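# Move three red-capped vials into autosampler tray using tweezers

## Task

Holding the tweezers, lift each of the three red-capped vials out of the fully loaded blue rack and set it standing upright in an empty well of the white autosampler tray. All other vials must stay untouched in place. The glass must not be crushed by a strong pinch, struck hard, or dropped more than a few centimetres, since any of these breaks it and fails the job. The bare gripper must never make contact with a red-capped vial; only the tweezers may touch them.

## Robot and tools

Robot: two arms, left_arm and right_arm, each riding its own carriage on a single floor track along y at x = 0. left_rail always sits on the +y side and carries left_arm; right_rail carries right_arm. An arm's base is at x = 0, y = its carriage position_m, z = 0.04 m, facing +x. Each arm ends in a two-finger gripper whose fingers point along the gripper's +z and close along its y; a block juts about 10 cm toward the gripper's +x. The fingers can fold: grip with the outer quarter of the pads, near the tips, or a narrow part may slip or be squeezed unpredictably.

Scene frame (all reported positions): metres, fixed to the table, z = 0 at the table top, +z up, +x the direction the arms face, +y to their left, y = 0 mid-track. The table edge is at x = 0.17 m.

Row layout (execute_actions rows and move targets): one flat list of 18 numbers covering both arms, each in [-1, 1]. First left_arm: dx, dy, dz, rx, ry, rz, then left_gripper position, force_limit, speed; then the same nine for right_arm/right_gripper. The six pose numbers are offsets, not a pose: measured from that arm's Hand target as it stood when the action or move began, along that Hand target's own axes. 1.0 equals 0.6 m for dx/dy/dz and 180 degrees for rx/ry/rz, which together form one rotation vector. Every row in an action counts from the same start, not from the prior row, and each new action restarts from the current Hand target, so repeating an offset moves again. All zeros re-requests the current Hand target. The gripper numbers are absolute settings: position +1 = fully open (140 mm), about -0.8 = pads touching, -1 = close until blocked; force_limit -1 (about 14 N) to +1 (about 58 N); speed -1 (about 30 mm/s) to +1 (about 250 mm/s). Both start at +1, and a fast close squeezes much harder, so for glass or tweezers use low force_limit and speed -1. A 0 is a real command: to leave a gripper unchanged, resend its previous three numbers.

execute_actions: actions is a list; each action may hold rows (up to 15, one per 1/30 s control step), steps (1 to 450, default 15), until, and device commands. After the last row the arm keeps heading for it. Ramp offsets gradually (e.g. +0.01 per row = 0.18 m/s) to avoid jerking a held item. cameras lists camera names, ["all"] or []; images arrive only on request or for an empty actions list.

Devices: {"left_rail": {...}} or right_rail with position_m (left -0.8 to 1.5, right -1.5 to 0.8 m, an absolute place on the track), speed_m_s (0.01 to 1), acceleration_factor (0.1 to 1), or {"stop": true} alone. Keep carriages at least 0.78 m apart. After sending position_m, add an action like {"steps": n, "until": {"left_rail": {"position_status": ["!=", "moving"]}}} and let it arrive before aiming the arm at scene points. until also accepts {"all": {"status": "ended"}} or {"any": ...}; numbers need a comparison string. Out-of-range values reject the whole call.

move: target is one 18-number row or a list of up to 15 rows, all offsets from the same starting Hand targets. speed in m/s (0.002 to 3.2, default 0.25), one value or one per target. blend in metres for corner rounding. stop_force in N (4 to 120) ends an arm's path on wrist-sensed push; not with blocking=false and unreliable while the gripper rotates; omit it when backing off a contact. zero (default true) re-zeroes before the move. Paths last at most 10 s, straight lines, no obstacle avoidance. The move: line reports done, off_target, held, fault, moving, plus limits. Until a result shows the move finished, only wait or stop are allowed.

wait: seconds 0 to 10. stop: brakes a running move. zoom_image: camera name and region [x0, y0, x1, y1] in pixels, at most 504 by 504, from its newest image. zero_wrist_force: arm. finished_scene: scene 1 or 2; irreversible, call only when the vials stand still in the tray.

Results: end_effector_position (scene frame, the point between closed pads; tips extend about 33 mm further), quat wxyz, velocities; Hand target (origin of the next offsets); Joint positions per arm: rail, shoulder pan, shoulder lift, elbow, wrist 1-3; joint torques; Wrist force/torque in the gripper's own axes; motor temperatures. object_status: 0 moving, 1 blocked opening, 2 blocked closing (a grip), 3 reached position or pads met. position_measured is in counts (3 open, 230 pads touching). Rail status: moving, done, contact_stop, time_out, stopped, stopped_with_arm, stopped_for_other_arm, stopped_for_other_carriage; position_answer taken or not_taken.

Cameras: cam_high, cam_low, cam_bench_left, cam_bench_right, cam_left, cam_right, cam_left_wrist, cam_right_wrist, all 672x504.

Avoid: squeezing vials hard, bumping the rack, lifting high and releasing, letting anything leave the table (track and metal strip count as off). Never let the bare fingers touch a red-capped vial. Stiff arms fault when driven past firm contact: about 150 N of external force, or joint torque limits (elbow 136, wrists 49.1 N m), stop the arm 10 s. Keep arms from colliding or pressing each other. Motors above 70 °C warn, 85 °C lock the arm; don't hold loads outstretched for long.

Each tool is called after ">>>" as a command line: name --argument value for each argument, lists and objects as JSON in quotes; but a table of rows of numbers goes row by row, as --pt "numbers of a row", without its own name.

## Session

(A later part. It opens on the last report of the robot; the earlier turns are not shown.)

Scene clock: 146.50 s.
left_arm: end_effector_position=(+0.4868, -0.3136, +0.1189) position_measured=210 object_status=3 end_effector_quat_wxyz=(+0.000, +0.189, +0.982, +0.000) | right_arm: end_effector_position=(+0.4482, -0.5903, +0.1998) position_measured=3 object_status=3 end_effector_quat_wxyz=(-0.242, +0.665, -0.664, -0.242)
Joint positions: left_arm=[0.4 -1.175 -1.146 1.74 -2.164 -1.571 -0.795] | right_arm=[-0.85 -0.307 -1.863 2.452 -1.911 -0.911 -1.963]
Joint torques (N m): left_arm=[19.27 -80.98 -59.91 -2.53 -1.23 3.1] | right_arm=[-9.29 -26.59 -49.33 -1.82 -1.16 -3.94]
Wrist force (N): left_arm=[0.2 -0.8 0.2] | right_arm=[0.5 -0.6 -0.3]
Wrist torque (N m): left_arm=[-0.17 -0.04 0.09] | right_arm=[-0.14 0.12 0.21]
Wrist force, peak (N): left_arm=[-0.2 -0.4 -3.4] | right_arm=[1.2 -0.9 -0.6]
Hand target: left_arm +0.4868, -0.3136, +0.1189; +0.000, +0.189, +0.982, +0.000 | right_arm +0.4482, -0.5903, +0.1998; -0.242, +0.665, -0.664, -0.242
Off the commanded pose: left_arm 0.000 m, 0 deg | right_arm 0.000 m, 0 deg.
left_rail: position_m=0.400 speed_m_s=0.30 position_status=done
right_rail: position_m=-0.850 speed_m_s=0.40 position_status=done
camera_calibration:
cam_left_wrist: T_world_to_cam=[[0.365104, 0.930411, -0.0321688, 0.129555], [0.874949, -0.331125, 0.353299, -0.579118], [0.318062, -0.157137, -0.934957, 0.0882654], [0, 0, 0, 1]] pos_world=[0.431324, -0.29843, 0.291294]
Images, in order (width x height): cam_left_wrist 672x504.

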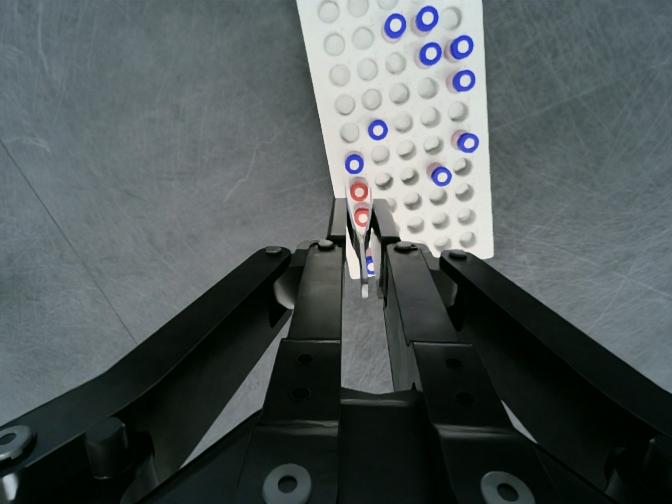

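>>> move --pt "0 0.0012 0 0 0 0 -0.64 -1 -1 0 0 0 0 0 0 1 1 1" --pt "0 0.0012 -0.04 0 0 0 -0.64 -1 -1 0 0 0 0 0 0 1 1 1" --pt "0 0.0012 -0.1352 0 0 0 -0.64 -1 -1 0 0 0 0 0 0 1 1 1" --pt "0.4161 0.6793 -0.1352 0 0 0 -0.64 -1 -1 -0.498 -0.02 0.418 0 0 0 1 1 1" --pt "0.4161 0.6793 -0.0602 0 0 0 -0.64 -1 -1 -0.498 -0.02 0.418 0 0 0 1 1 1" --speed '[0.03, 0.03, 0.1, 0.2, 0.08]' --blend '[0, 0.003, 0.02, 0.01, 0]' --cameras '["cam_left_wrist", "cam_right_wrist", "cam_right"]'

>>> zoom_image --camera "cam_left_wrist" --region '[320, 150, 400, 220]'

>>> zoom_image --camera "cam_right_wrist" --region '[310, 220, 410, 320]'

>>> zoom_image --camera "cam_right" --region '[250, 150, 380, 290]'

Scene clock: 152.80 s.
left_arm: end_effector_position=(+0.4061, +0.1575, +0.1551) position_measured=210 object_status=3 end_effector_quat_wxyz=(+0.000, +0.189, +0.982, +0.000) | right_arm: end_effector_position=(+0.4602, -0.2003, +0.1998) position_measured=3 object_status=3 end_effector_quat_wxyz=(-0.242, +0.665, -0.664, -0.242)
Joint positions: left_arm=[0.4 -0.916 -1.827 2.416 -2.16 -1.571 -0.536] | right_arm=[-0.85 0.473 -1.417 2.213 -2.731 -0.961 -0.983]
Joint torques (N m): left_arm=[19.57 -10.66 -31.56 -7.54 -3.87 3.2] | right_arm=[12.57 -35.12 -45.02 -7.58 -1.02 3.79]
Wrist force (N): left_arm=[0.0 -0.2 -0.3] | right_arm=[1.2 -1.4 -0.9]
Wrist torque (N m): left_arm=[-0.05 0.02 -0.11] | right_arm=[-0.26 -0.07 -0.10]
Wrist force, peak (N): left_arm=[-0.9 -1.7 -1.1] | right_arm=[1.7 -0.6 -1.3]
Hand target: left_arm +0.4061, +0.1575, +0.1550; +0.000, +0.189, +0.982, +0.000 | right_arm +0.4602, -0.2003, +0.1998; -0.242, +0.665, -0.664, -0.242
Off the commanded pose: left_arm 0.000 m, 0 deg | right_arm 0.000 m, 0 deg.
left_rail: position_m=0.400 speed_m_s=0.30 position_status=done
right_rail: position_m=-0.850 speed_m_s=0.40 position_status=done
move: done
camera_calibration:
cam_left_wrist: T_world_to_cam=[[0.365073, 0.930426, -0.0320823, -0.278154], [0.87496, -0.331129, 0.353268, -0.365299], [0.318067, -0.15704, -0.934972, 0.221792], [0, 0, 0, 1]] pos_world=[0.350624, 0.17267, 0.327494]
cam_right_wrist: T_world_to_cam=[[-0.999109, -0.0413442, -0.00848962, 0.450393], [-0.0277822, 0.492791, 0.869704, -0.0648916], [-0.0317736, 0.869165, -0.4935, 0.46926], [0, 0, 0, 1]] pos_world=[0.463099, -0.357265, 0.29184]
Images, in order (width x height): cam_right 672x504, cam_left_wrist 672x504, cam_right_wrist 672x504.

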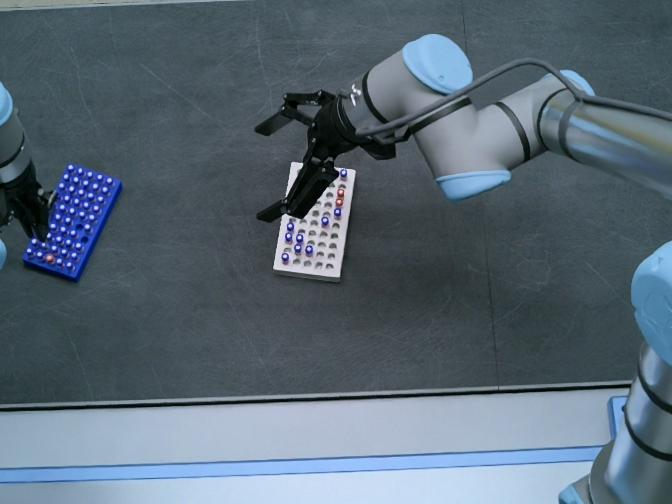

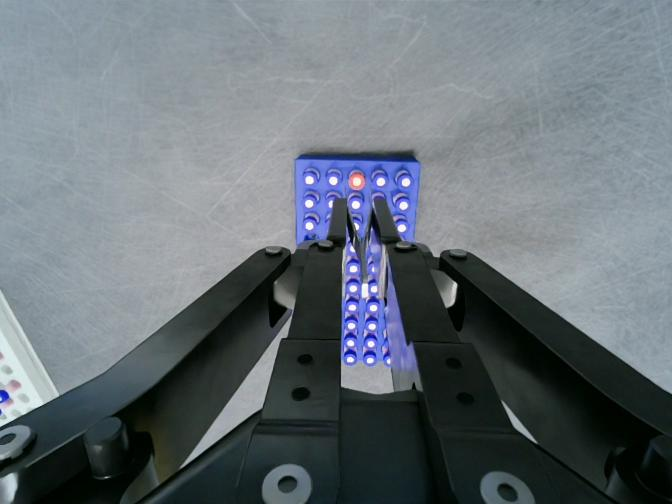

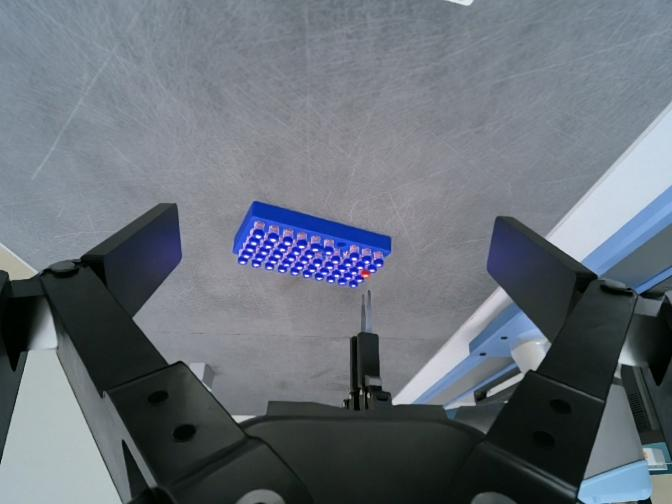

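Scaled by 6.300 from the camera's 672x504 image, which has a finer 960x720 frame.

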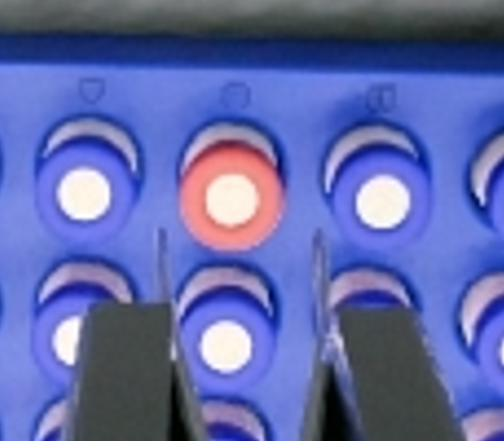

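Scaled by 5.040 from the camera's 672x504 image, which has a finer 960x720 frame.

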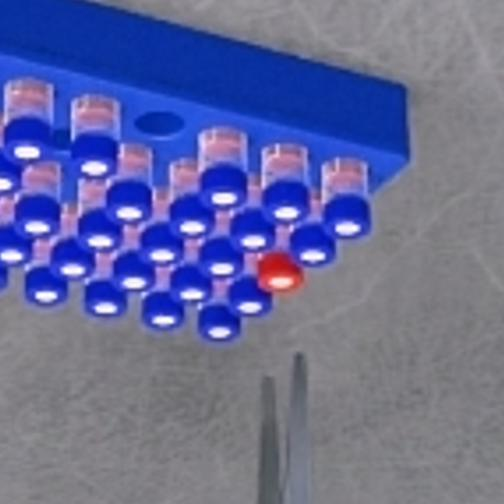

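Scaled by 3.600 from the camera's 672x504 image, which has a finer 960x720 frame.

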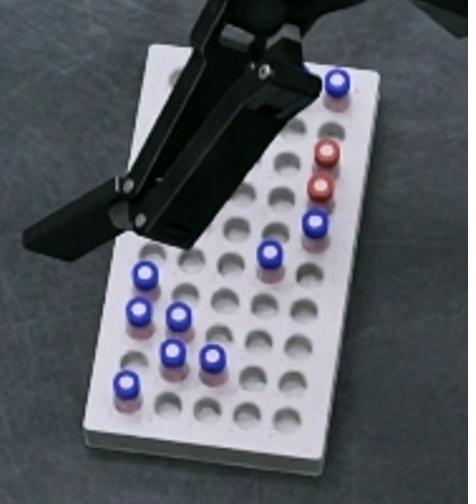

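>>> move --pt "-0.0004 -0.0006 0.02 0 0 0 -0.64 -1 -1 0 0 0 0 0 0 1 1 1" --pt "-0.0004 -0.0006 0.045 0 0 0 -0.64 -1 -1 0 0 0 0 0 0 1 1 1" --speed '[0.05, 0.025]' --stop_force 4 --cameras '["cam_left_wrist", "cam_right_wrist"]'

>>> zoom_image --camera "cam_left_wrist" --region '[335, 170, 385, 210]'

>>> zoom_image --camera "cam_right_wrist" --region '[345, 250, 385, 290]'

Scene clock: 155.13 s.
left_arm: end_effector_position=(+0.4062, +0.1571, +0.1280) position_measured=210 object_status=3 end_effector_quat_wxyz=(+0.000, +0.189, +0.982, +0.000) | right_arm: end_effector_position=(+0.4602, -0.2002, +0.1998) position_measured=3 object_status=3 end_effector_quat_wxyz=(-0.242, +0.665, -0.664, -0.242)
Joint positions: left_arm=[0.4 -0.916 -1.787 2.447 -2.231 -1.571 -0.536] | right_arm=[-0.85 0.473 -1.417 2.213 -2.731 -0.961 -0.983]
Joint torques (N m): left_arm=[-6.19 -10.31 -30.67 -7.54 -2.61 0.42] | right_arm=[12.19 -34.96 -45.22 -7.33 -0.81 3.9]
Wrist force (N): left_arm=[0.2 -0.2 0.4] | right_arm=[1.1 -0.9 -0.8]
Wrist torque (N m): left_arm=[-0.07 -0.04 -0.02] | right_arm=[-0.16 -0.06 -0.11]
Wrist force, peak (N): left_arm=[-0.4 -0.9 -0.4] | right_arm=[1.6 -1.5 -1.0]
Hand target: left_arm +0.4062, +0.1571, +0.1280; +0.000, +0.189, +0.982, +0.000 | right_arm +0.4602, -0.2002, +0.1998; -0.242, +0.665, -0.664, -0.242
Off the commanded pose: left_arm 0.000 m, 0 deg | right_arm 0.000 m, 0 deg.
left_rail: position_m=0.400 speed_m_s=0.30 position_status=done
right_rail: position_m=-0.850 speed_m_s=0.40 position_status=done
move: done
camera_calibration:
cam_left_wrist: T_world_to_cam=[[0.365104, 0.930411, -0.0321688, -0.27867], [0.874949, -0.331125, 0.353299, -0.355952], [0.318062, -0.157137, -0.934957, 0.196374], [0, 0, 0, 1]] pos_world=[0.350724, 0.17227, 0.300394]
cam_right_wrist: T_world_to_cam=[[-0.999109, -0.0413442, -0.00848962, 0.450393], [-0.0277822, 0.492791, 0.869704, -0.0648916], [-0.0317736, 0.869165, -0.4935, 0.46926], [0, 0, 0, 1]] pos_world=[0.463099, -0.357265, 0.29184]
Images, in order (width x height): cam_left_wrist 672x504, cam_right_wrist 672x504.

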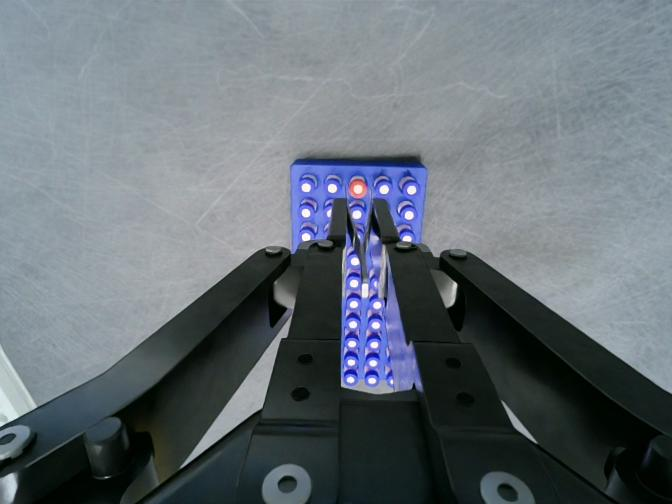

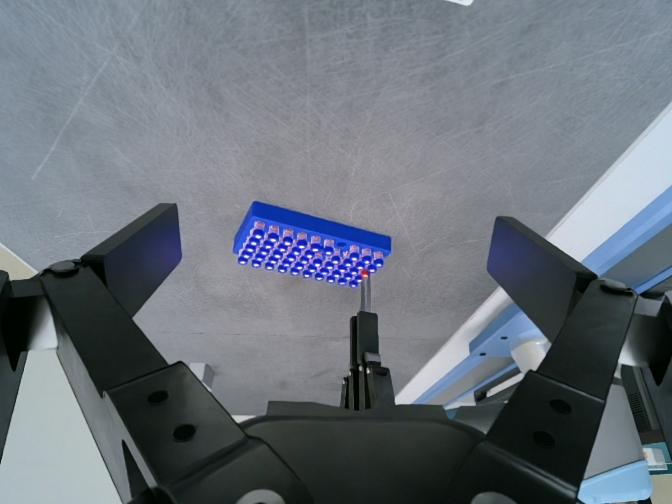

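Scaled by 10.080 from the camera's 672x504 image, which has a finer 960x720 frame.

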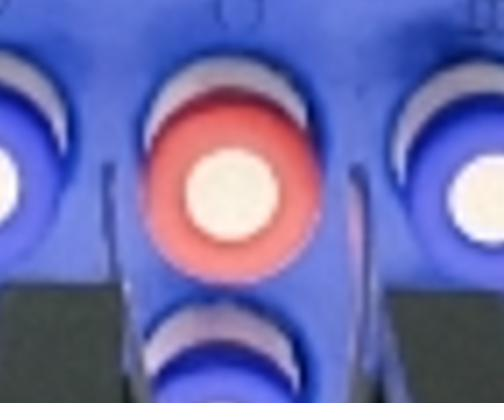

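Scaled by 12.600 from the camera's 672x504 image, which has a finer 960x720 frame.

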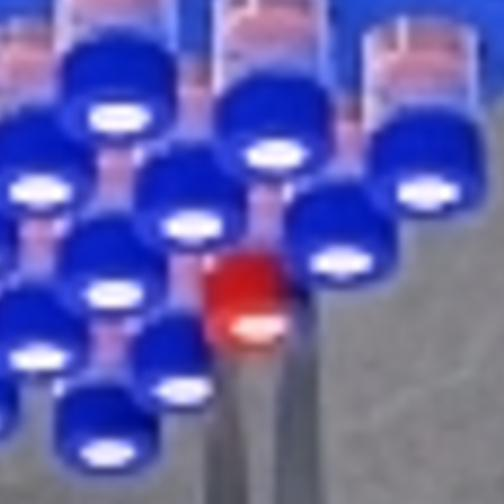

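>>> move --pt "-0.0008 0 0 0 0 0 -0.64 -1 -1 0 0 0 0 0 0 1 1 1" --pt "-0.0008 0 0.0142 0 0 0 -0.64 -1 -1 0 0 0 0 0 0 1 1 1" --speed 0.025 --stop_force 4

>>> execute_actions --actions '[{"rows": [[0,0,0,0,0,0,-0.72,-1,-1,0,0,0,0,0,0,1,1,1]], "steps": 60}]' --cameras '["cam_left_wrist", "cam_right_wrist"]'

>>> zoom_image --camera "cam_left_wrist" --region '[335, 170, 385, 210]'

>>> zoom_image --camera "cam_right_wrist" --region '[345, 250, 385, 290]'

Scene clock: 157.07 s.
left_arm: end_effector_position=(+0.4067, +0.1569, +0.1195) position_measured=210 object_status=3 end_effector_quat_wxyz=(+0.000, +0.189, +0.982, +0.000) | right_arm: end_effector_position=(+0.4602, -0.2002, +0.1998) position_measured=3 object_status=3 end_effector_quat_wxyz=(-0.242, +0.665, -0.664, -0.242)
Joint positions: left_arm=[0.4 -0.915 -1.772 2.455 -2.254 -1.571 -0.535] | right_arm=[-0.85 0.473 -1.417 2.213 -2.731 -0.961 -0.983]
Joint torques (N m): left_arm=[19.11 -10.15 -29.94 -7.76 -2.51 3.18] | right_arm=[12.57 -34.37 -45.05 -7.32 -0.83 3.7]
Wrist force (N): left_arm=[-0.3 -0.4 0.2] | right_arm=[1.2 -2.0 -0.5]
Wrist torque (N m): left_arm=[-0.09 0.06 -0.10] | right_arm=[-0.40 -0.08 -0.10]
Wrist force, peak (N): left_arm=[-0.2 -0.7 0.4] | right_arm=[1.8 -1.6 -1.2]
Hand target: left_arm +0.4067, +0.1569, +0.1195; +0.000, +0.189, +0.982, +0.000 | right_arm +0.4602, -0.2002, +0.1998; -0.242, +0.665, -0.664, -0.242
Off the commanded pose: left_arm 0.000 m, 0 deg | right_arm 0.000 m, 0 deg.
left_rail: position_m=0.400 speed_m_s=0.30 position_status=done
right_rail: position_m=-0.850 speed_m_s=0.40 position_status=done
move: done

Scene clock: 159.27 s.
left_arm: end_effector_position=(+0.4067, +0.1569, +0.1195) position_measured=216 object_status=2 end_effector_quat_wxyz=(+0.000, +0.189, +0.982, +0.000) | right_arm: end_effector_position=(+0.4602, -0.2002, +0.1998) position_measured=3 object_status=3 end_effector_quat_wxyz=(-0.242, +0.665, -0.664, -0.242)
Joint positions: left_arm=[0.4 -0.915 -1.772 2.455 -2.254 -1.571 -0.535] | right_arm=[-0.85 0.473 -1.417 2.213 -2.731 -0.961 -0.983]
Joint torques (N m): left_arm=[16.94 -11.88 -29.93 -7.51 -2.58 3.22] | right_arm=[12.52 -34.22 -45.5 -7.1 -1.02 3.5]
Wrist force (N): left_arm=[-0.3 -0.4 -0.1] | right_arm=[1.2 -1.0 -0.6]
Wrist torque (N m): left_arm=[-0.07 0.06 -0.11] | right_arm=[-0.17 -0.08 -0.10]
Wrist force, peak (N): left_arm=[0.2 -0.8 0.1] | right_arm=[1.3 -1.7 -1.1]
Hand target: left_arm +0.4067, +0.1569, +0.1195; +0.000, +0.189, +0.982, +0.000 | right_arm +0.4602, -0.2002, +0.1998; -0.242, +0.665, -0.664, -0.242
Off the commanded pose: left_arm 0.000 m, 0 deg | right_arm 0.000 m, 0 deg.
left_rail: position_m=0.400 speed_m_s=0.30 position_status=done
right_rail: position_m=-0.850 speed_m_s=0.40 position_status=done
camera_calibration:
cam_left_wrist: T_world_to_cam=[[0.365104, 0.930411, -0.0321688, -0.27894], [0.874949, -0.331125, 0.353299, -0.353453], [0.318062, -0.157137, -0.934957, 0.188236], [0, 0, 0, 1]] pos_world=[0.351224, 0.17207, 0.291894]
cam_right_wrist: T_world_to_cam=[[-0.999109, -0.0413442, -0.00848962, 0.450393], [-0.0277822, 0.492791, 0.869704, -0.0648916], [-0.0317736, 0.869165, -0.4935, 0.46926], [0, 0, 0, 1]] pos_world=[0.463099, -0.357265, 0.29184]
Images, in order (width x height): cam_left_wrist 672x504, cam_right_wrist 672x504.

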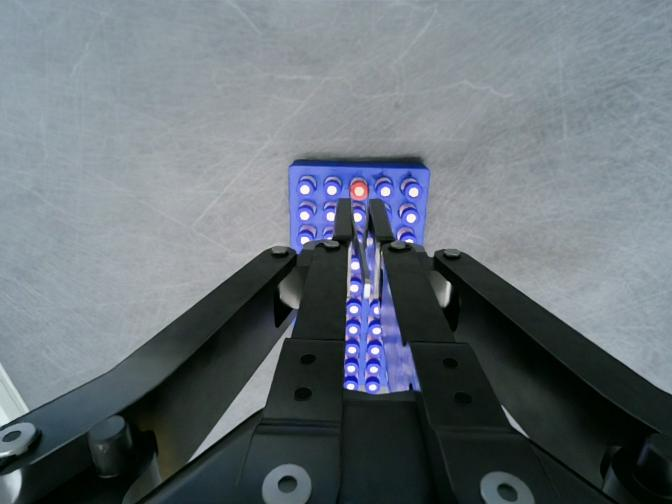

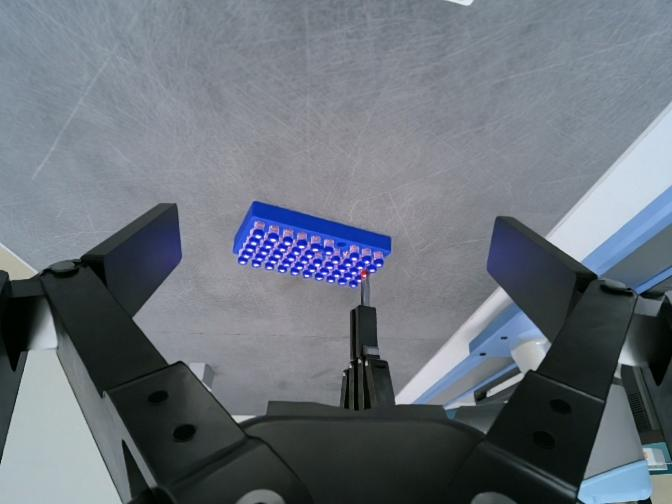

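Scaled by 10.080 from the camera's 672x504 image, which has a finer 960x720 frame.

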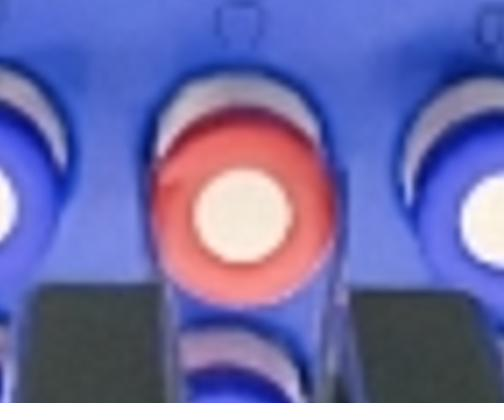

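Scaled by 12.600 from the camera's 672x504 image, which has a finer 960x720 frame.

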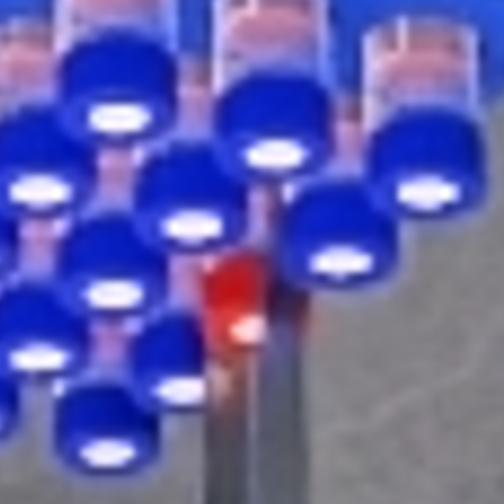

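>>> move --pt "0 0 -0.03 0 0 0 -0.72 -1 -1 0 0 0 0 0 0 1 1 1" --pt "0 0 -0.1342 0 0 0 -0.72 -1 -1 0 0 0 0 0 0 1 1 1" --speed '[0.02, 0.06]' --blend '[0.005, 0]' --cameras '["cam_left_wrist", "cam_right_wrist"]'

>>> zoom_image --camera "cam_left_wrist" --region '[330, 150, 390, 210]'

>>> move --pt "-0.3269 -0.6957 0 0 0 0 -0.72 -1 -1 0.498 0.02 -0.418 0 0 0 1 1 1" --pt "-0.3269 -0.6957 0.0917 0 0 0 -0.72 -1 -1 0.498 0.02 -0.418 0 0 0 1 1 1" --speed '[0.2, 0.06]' --blend '[0.01, 0]' --cameras '["cam_left_wrist", "cam_right_wrist"]'

>>> zoom_image --camera "cam_right_wrist" --region '[300, 210, 370, 280]'

>>> zoom_image --camera "cam_left_wrist" --region '[330, 150, 390, 210]'

Scene clock: 162.93 s.
left_arm: end_effector_position=(+0.4067, +0.1569, +0.1999) position_measured=216 object_status=2 end_effector_quat_wxyz=(+0.000, +0.189, +0.982, +0.000) | right_arm: end_effector_position=(+0.4602, -0.2002, +0.1998) position_measured=3 object_status=3 end_effector_quat_wxyz=(-0.242, +0.665, -0.664, -0.242)
Joint positions: left_arm=[0.4 -0.915 -1.88 2.36 -2.051 -1.571 -0.535] | right_arm=[-0.85 0.473 -1.417 2.213 -2.731 -0.961 -0.983]
Joint torques (N m): left_arm=[-14.1 -23.82 -66.35 -2.58 -2.45 -0.8] | right_arm=[12.69 -36.11 -45.67 -7.1 -0.69 3.57]
Wrist force (N): left_arm=[0.2 0.1 -0.2] | right_arm=[0.9 -0.8 -0.7]
Wrist torque (N m): left_arm=[0.01 -0.04 -0.13] | right_arm=[-0.13 -0.01 -0.10]
Wrist force, peak (N): left_arm=[-0.2 -0.7 -0.9] | right_arm=[1.7 -1.6 -1.1]
Hand target: left_arm +0.4066, +0.1569, +0.2000; +0.000, +0.189, +0.982, +0.000 | right_arm +0.4602, -0.2002, +0.1998; -0.242, +0.665, -0.664, -0.242
Off the commanded pose: left_arm 0.000 m, 0 deg | right_arm 0.000 m, 0 deg.
left_rail: position_m=0.400 speed_m_s=0.30 position_status=done
right_rail: position_m=-0.850 speed_m_s=0.40 position_status=done
move: done
camera_calibration:
cam_left_wrist: T_world_to_cam=[[0.365023, 0.930441, -0.032203, -0.276411], [0.874983, -0.331038, 0.353296, -0.381851], [0.318061, -0.157138, -0.934957, 0.263423], [0, 0, 0, 1]] pos_world=[0.351224, 0.172171, 0.372294]
cam_right_wrist: T_world_to_cam=[[-0.999109, -0.0413442, -0.00848962, 0.450393], [-0.0277822, 0.492791, 0.869704, -0.0648916], [-0.0317736, 0.869165, -0.4935, 0.46926], [0, 0, 0, 1]] pos_world=[0.463099, -0.357265, 0.29184]
Images, in order (width x height): cam_left_wrist 672x504, cam_right_wrist 672x504.

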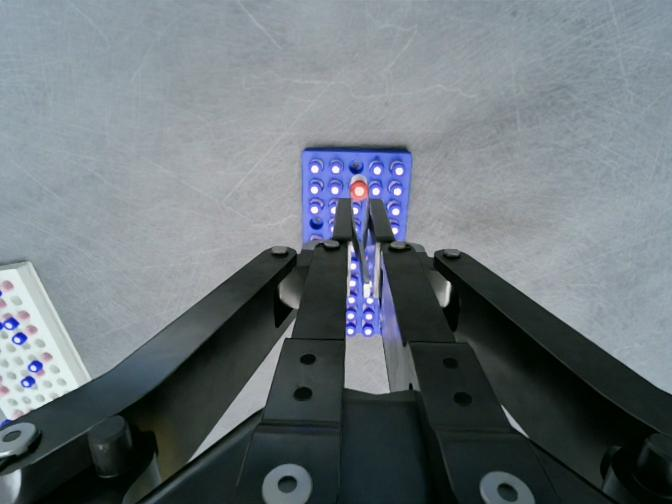

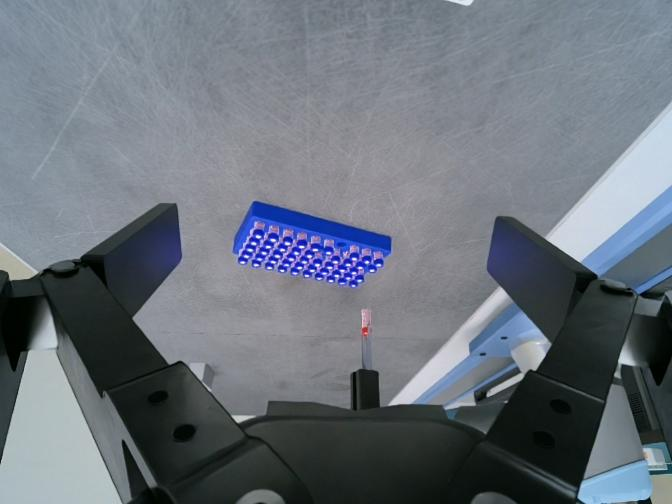

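Scaled by 8.400 from the camera's 672x504 image, which has a finer 960x720 frame.

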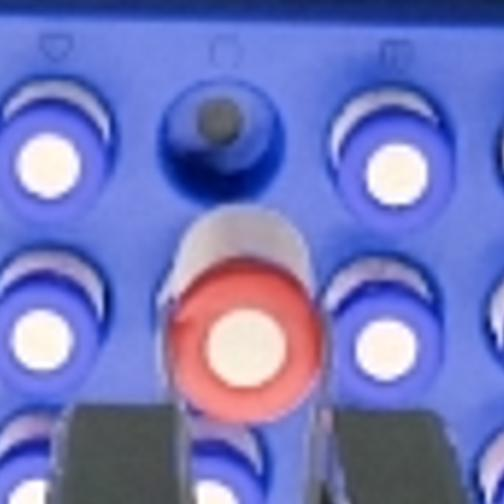

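Scene clock: 166.67 s.
left_arm: end_effector_position=(+0.4340, -0.3036, +0.1451) position_measured=216 object_status=2 end_effector_quat_wxyz=(+0.000, +0.189, +0.982, +0.000) | right_arm: end_effector_position=(+0.4482, -0.5904, +0.1998) position_measured=3 object_status=3 end_effector_quat_wxyz=(-0.242, +0.665, -0.664, -0.242)
Joint positions: left_arm=[0.4 -1.23 -1.223 1.799 -2.146 -1.571 -0.85] | right_arm=[-0.85 -0.307 -1.863 2.452 -1.911 -0.911 -1.963]
Joint torques (N m): left_arm=[-13.94 -57.02 -30.69 -6.73 -1.56 -1.67] | right_arm=[-8.73 -28.43 -50.3 -1.92 -0.8 -3.91]
Wrist force (N): left_arm=[-0.5 -0.4 0.1] | right_arm=[0.2 -0.4 -0.5]
Wrist torque (N m): left_arm=[-0.11 0.10 0.21] | right_arm=[-0.08 0.19 0.21]
Wrist force, peak (N): left_arm=[-1.0 -1.8 -0.7] | right_arm=[1.2 -0.7 -1.7]
Hand target: left_arm +0.4340, -0.3036, +0.1450; +0.000, +0.189, +0.982, +0.000 | right_arm +0.4482, -0.5904, +0.1998; -0.242, +0.665, -0.664, -0.242
Off the commanded pose: left_arm 0.000 m, 0 deg | right_arm 0.000 m, 0 deg.
left_rail: position_m=0.400 speed_m_s=0.30 position_status=done
right_rail: position_m=-0.850 speed_m_s=0.40 position_status=done
move: done
camera_calibration:
cam_left_wrist: T_world_to_cam=[[0.365104, 0.930411, -0.0321688, 0.140278], [0.874949, -0.331125, 0.353299, -0.538833], [0.318062, -0.157137, -0.934957, 0.131142], [0, 0, 0, 1]] pos_world=[0.378524, -0.28833, 0.317494]
cam_right_wrist: T_world_to_cam=[[-0.999109, -0.0413442, -0.00848962, 0.422376], [-0.0277822, 0.492791, 0.869704, 0.126928], [-0.0317736, 0.869165, -0.4935, 0.807992], [0, 0, 0, 1]] pos_world=[0.451199, -0.747365, 0.29194]
Images, in order (width x height): cam_left_wrist 672x504, cam_right_wrist 672x504.

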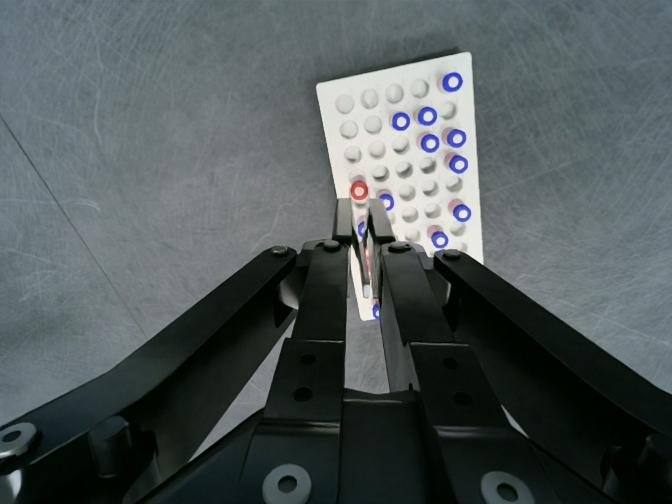

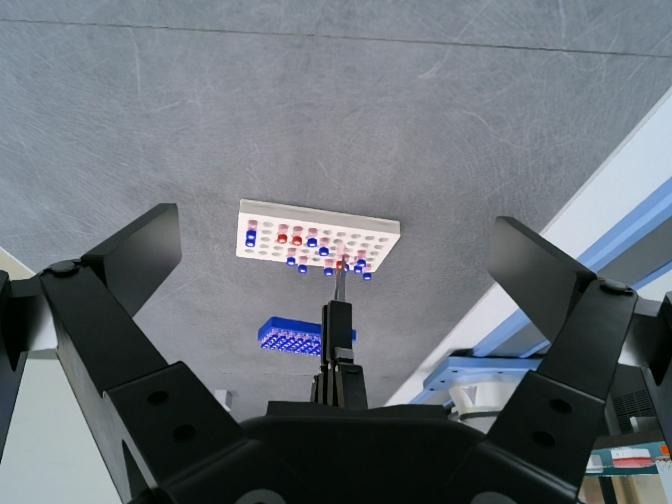

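Scaled by 7.200 from the camera's 672x504 image, which has a finer 960x720 frame.

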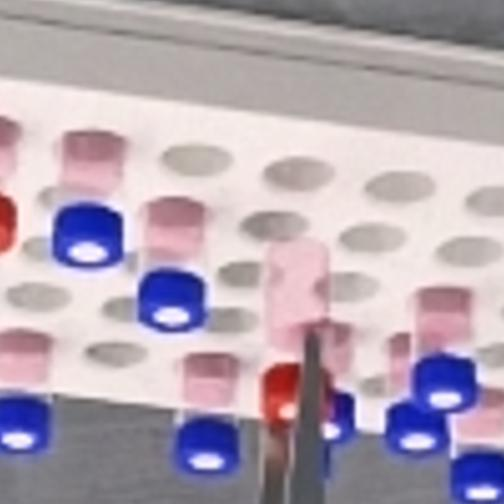

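Scaled by 8.400 from the camera's 672x504 image, which has a finer 960x720 frame.

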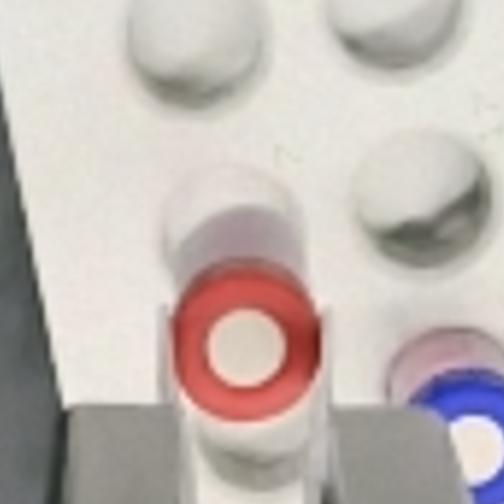

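>>> move --target '[0, -0.0007, 0.0233, 0, 0, 0, -0.72, -1, -1, 0, 0, 0, 0, 0, 0, 1, 1, 1]' --speed 0.04 --cameras '["cam_left_wrist", "cam_right_wrist"]'

>>> zoom_image --camera "cam_right_wrist" --region '[310, 205, 370, 265]'

>>> zoom_image --camera "cam_left_wrist" --region '[330, 150, 390, 210]'

Scene clock: 180.83 s.
left_arm: end_effector_position=(+0.4338, -0.3039, +0.1312) position_measured=216 object_status=2 end_effector_quat_wxyz=(+0.000, +0.189, +0.982, +0.000) | right_arm: end_effector_position=(+0.4482, -0.5903, +0.1998) position_measured=3 object_status=3 end_effector_quat_wxyz=(-0.242, +0.665, -0.664, -0.242)
Joint positions: left_arm=[0.4 -1.231 -1.21 1.809 -2.17 -1.571 -0.851] | right_arm=[-0.85 -0.307 -1.863 2.452 -1.911 -0.911 -1.963]
Joint torques (N m): left_arm=[-16.97 -61.2 -32.26 -7.77 -1.39 -2.29] | right_arm=[-8.25 -29.57 -50.08 -1.95 -0.95 -4.31]
Wrist force (N): left_arm=[0.1 -0.1 -0.2] | right_arm=[0.5 -0.6 -0.7]
Wrist torque (N m): left_arm=[-0.01 -0.04 0.21] | right_arm=[-0.14 0.13 0.21]
Wrist force, peak (N): left_arm=[-0.5 -0.7 -0.5] | right_arm=[0.5 -1.2 -0.9]
Hand target: left_arm +0.4338, -0.3039, +0.1310; +0.000, +0.189, +0.982, +0.000 | right_arm +0.4482, -0.5903, +0.1998; -0.242, +0.665, -0.664, -0.242
Off the commanded pose: left_arm 0.000 m, 0 deg | right_arm 0.000 m, 0 deg.
left_rail: position_m=0.400 speed_m_s=0.30 position_status=done
right_rail: position_m=-0.850 speed_m_s=0.40 position_status=done
move: done
camera_calibration:
cam_left_wrist: T_world_to_cam=[[0.365104, 0.930411, -0.0321688, 0.140183], [0.874949, -0.331125, 0.353299, -0.533847], [0.318062, -0.157137, -0.934957, 0.118163], [0, 0, 0, 1]] pos_world=[0.378324, -0.28863, 0.303594]
cam_right_wrist: T_world_to_cam=[[-0.999109, -0.0413442, -0.00848962, 0.422376], [-0.0277822, 0.492791, 0.869704, 0.126928], [-0.0317736, 0.869165, -0.4935, 0.807992], [0, 0, 0, 1]] pos_world=[0.451199, -0.747365, 0.29194]
Images, in order (width x height): cam_left_wrist 672x504, cam_right_wrist 672x504.

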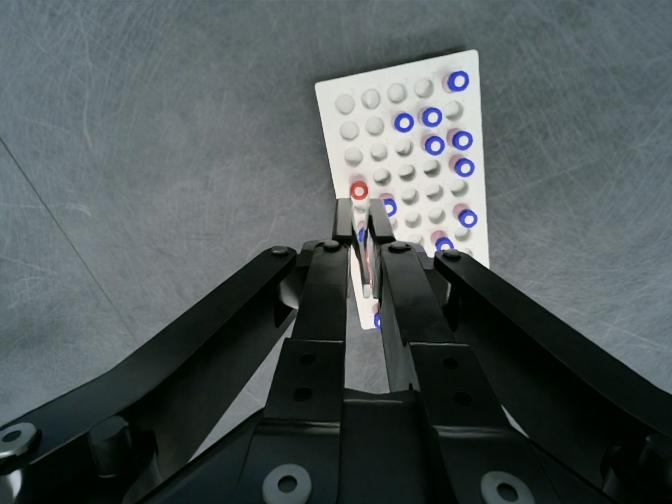

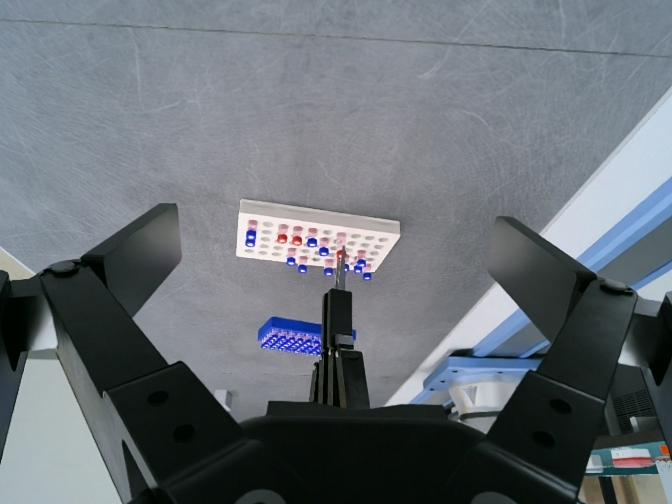

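Scaled by 8.400 from the camera's 672x504 image, which has a finer 960x720 frame.

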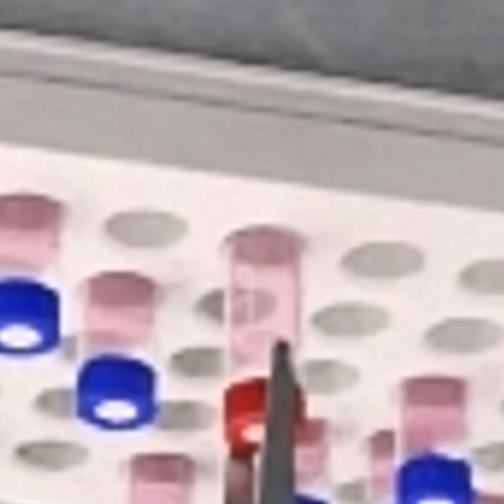

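Scaled by 8.400 from the camera's 672x504 image, which has a finer 960x720 frame.

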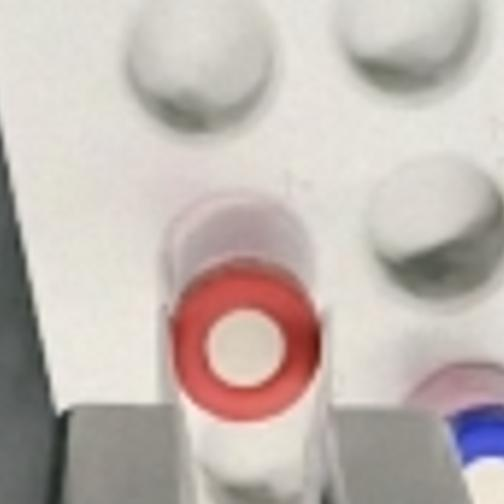

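>>> move --target '[0, -0.0004, 0.0207, 0, 0, 0, -0.72, -1, -1, 0, 0, 0, 0, 0, 0, 1, 1, 1]' --speed 0.015 --stop_force 4 --cameras '["cam_left_wrist", "cam_right_wrist"]'

>>> zoom_image --camera "cam_right_wrist" --region '[310, 205, 370, 265]'

>>> zoom_image --camera "cam_left_wrist" --region '[330, 150, 390, 210]'

Scene clock: 183.00 s.
left_arm: end_effector_position=(+0.4337, -0.3041, +0.1186) position_measured=216 object_status=2 end_effector_quat_wxyz=(+0.000, +0.189, +0.982, +0.000) | right_arm: end_effector_position=(+0.4482, -0.5903, +0.1998) position_measured=3 object_status=3 end_effector_quat_wxyz=(-0.242, +0.665, -0.664, -0.242)
Joint positions: left_arm=[0.4 -1.231 -1.198 1.818 -2.191 -1.571 -0.851] | right_arm=[-0.85 -0.307 -1.863 2.452 -1.911 -0.911 -1.963]
Joint torques (N m): left_arm=[-17.33 -56.56 -30.17 -7.46 -1.01 -2.32] | right_arm=[-10.96 -28.08 -49.84 -1.59 -1.09 -3.86]
Wrist force (N): left_arm=[0.2 0.0 -3.1] | right_arm=[0.6 -0.6 -0.8]
Wrist torque (N m): left_arm=[-0.14 -0.07 0.21] | right_arm=[-0.12 0.10 0.21]
Wrist force, peak (N): left_arm=[0.0 0.0 -3.5] | right_arm=[0.6 -0.9 -1.0]
Hand target: left_arm +0.4337, -0.3041, +0.1186; +0.000, +0.189, +0.982, +0.000 | right_arm +0.4482, -0.5903, +0.1998; -0.242, +0.665, -0.664, -0.242
Off the commanded pose: left_arm 0.000 m, 0 deg | right_arm 0.000 m, 0 deg.
left_rail: position_m=0.400 speed_m_s=0.30 position_status=done
right_rail: position_m=-0.850 speed_m_s=0.40 position_status=done
move: done
camera_calibration:
cam_left_wrist: T_world_to_cam=[[0.365104, 0.930411, -0.0321688, 0.140093], [0.874949, -0.331125, 0.353299, -0.529407], [0.318062, -0.157137, -0.934957, 0.106367], [0, 0, 0, 1]] pos_world=[0.378224, -0.28893, 0.290994]
cam_right_wrist: T_world_to_cam=[[-0.999109, -0.0413442, -0.00848962, 0.422376], [-0.0277822, 0.492791, 0.869704, 0.126928], [-0.0317736, 0.869165, -0.4935, 0.807992], [0, 0, 0, 1]] pos_world=[0.451199, -0.747365, 0.29194]
Images, in order (width x height): cam_left_wrist 672x504, cam_right_wrist 672x504.

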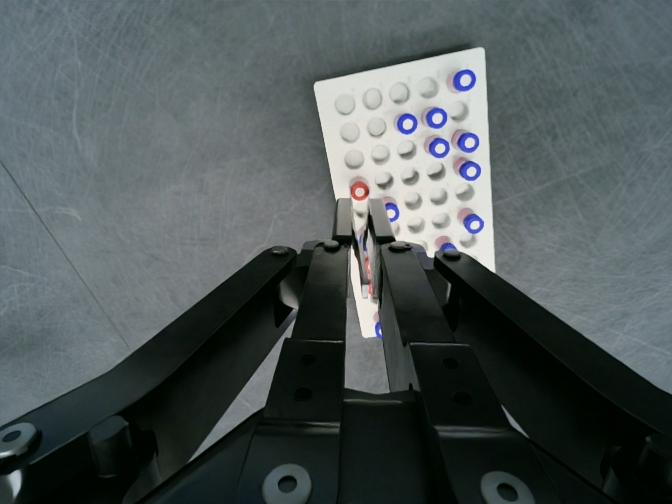

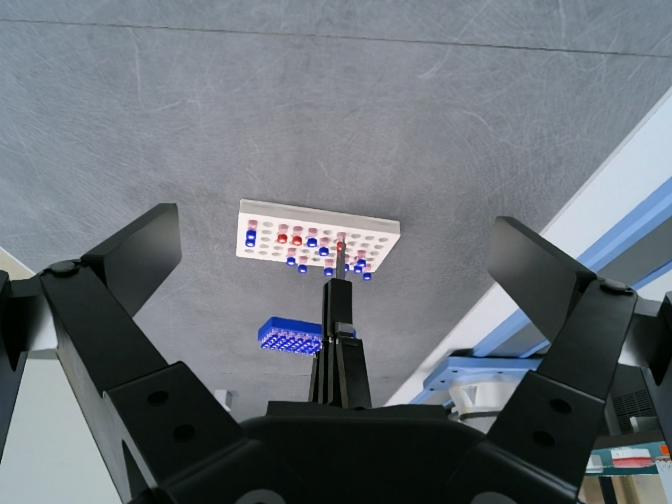

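Scaled by 8.400 from the camera's 672x504 image, which has a finer 960x720 frame.

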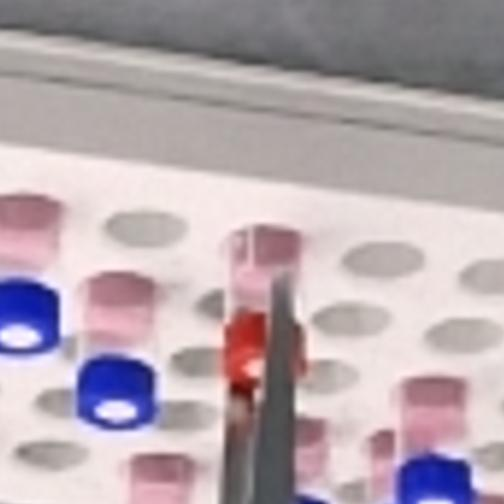

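Scaled by 8.400 from the camera's 672x504 image, which has a finer 960x720 frame.

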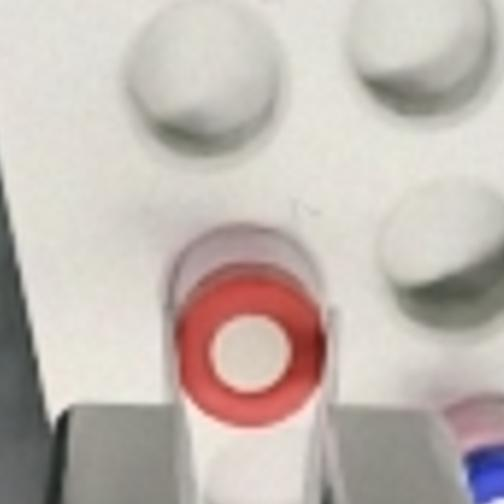

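>>> execute_actions --actions '[{"rows": [[0,0,-0.0007,0,0,0,-0.72,-1,-1,0,0,0,0,0,0,1,1,1]], "steps": 15}, {"rows": [[0,0,0,0,0,0,-0.64,-1,-1,0,0,0,0,0,0,1,1,1]], "steps": 40}]' --cameras '["cam_left_wrist"]'

>>> zoom_image --camera "cam_left_wrist" --region '[330, 150, 390, 210]'

Scene clock: 185.33 s.
left_arm: end_effector_position=(+0.4337, -0.3041, +0.1190) position_measured=210 object_status=3 end_effector_quat_wxyz=(+0.000, +0.189, +0.982, +0.000) | right_arm: end_effector_position=(+0.4482, -0.5903, +0.1998) position_measured=3 object_status=3 end_effector_quat_wxyz=(-0.242, +0.665, -0.664, -0.242)
Joint positions: left_arm=[0.4 -1.231 -1.198 1.817 -2.19 -1.571 -0.851] | right_arm=[-0.85 -0.307 -1.863 2.452 -1.911 -0.911 -1.963]
Joint torques (N m): left_arm=[-15.09 -77.15 -59.44 -2.55 -0.76 -2.4] | right_arm=[-6.17 -28.14 -50.88 -2.17 -0.86 -3.71]
Wrist force (N): left_arm=[0.1 -0.2 0.2] | right_arm=[0.7 -0.3 -0.6]
Wrist torque (N m): left_arm=[-0.05 -0.03 0.21] | right_arm=[-0.06 0.09 0.21]
Wrist force, peak (N): left_arm=[-0.5 0.3 -3.8] | right_arm=[1.1 -0.8 -0.7]
Hand target: left_arm +0.4337, -0.3041, +0.1190; +0.000, +0.189, +0.982, +0.000 | right_arm +0.4482, -0.5903, +0.1998; -0.242, +0.665, -0.664, -0.242
Off the commanded pose: left_arm 0.000 m, 0 deg | right_arm 0.000 m, 0 deg.
left_rail: position_m=0.400 speed_m_s=0.30 position_status=done
right_rail: position_m=-0.850 speed_m_s=0.40 position_status=done
camera_calibration:
cam_left_wrist: T_world_to_cam=[[0.365104, 0.930411, -0.0321688, 0.140106], [0.874949, -0.331125, 0.353299, -0.529548], [0.318062, -0.157137, -0.934957, 0.106741], [0, 0, 0, 1]] pos_world=[0.378224, -0.28893, 0.291394]
Images, in order (width x height): cam_left_wrist 672x504.

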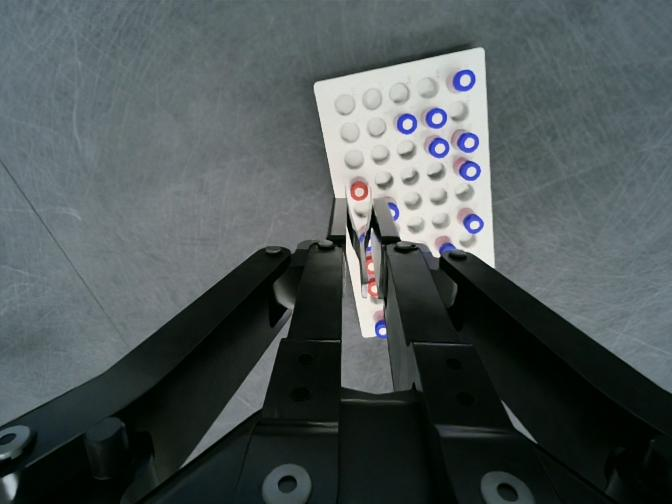

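Scaled by 8.400 from the camera's 672x504 image, which has a finer 960x720 frame.

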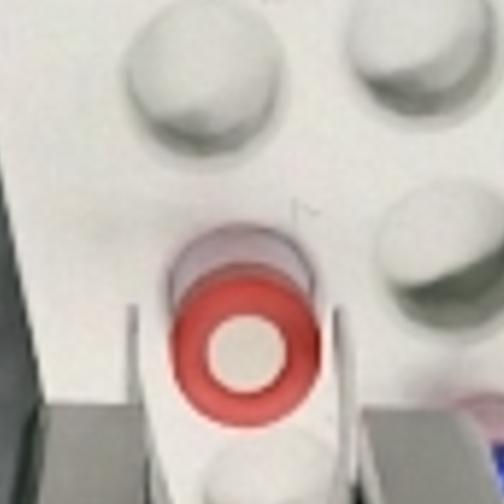

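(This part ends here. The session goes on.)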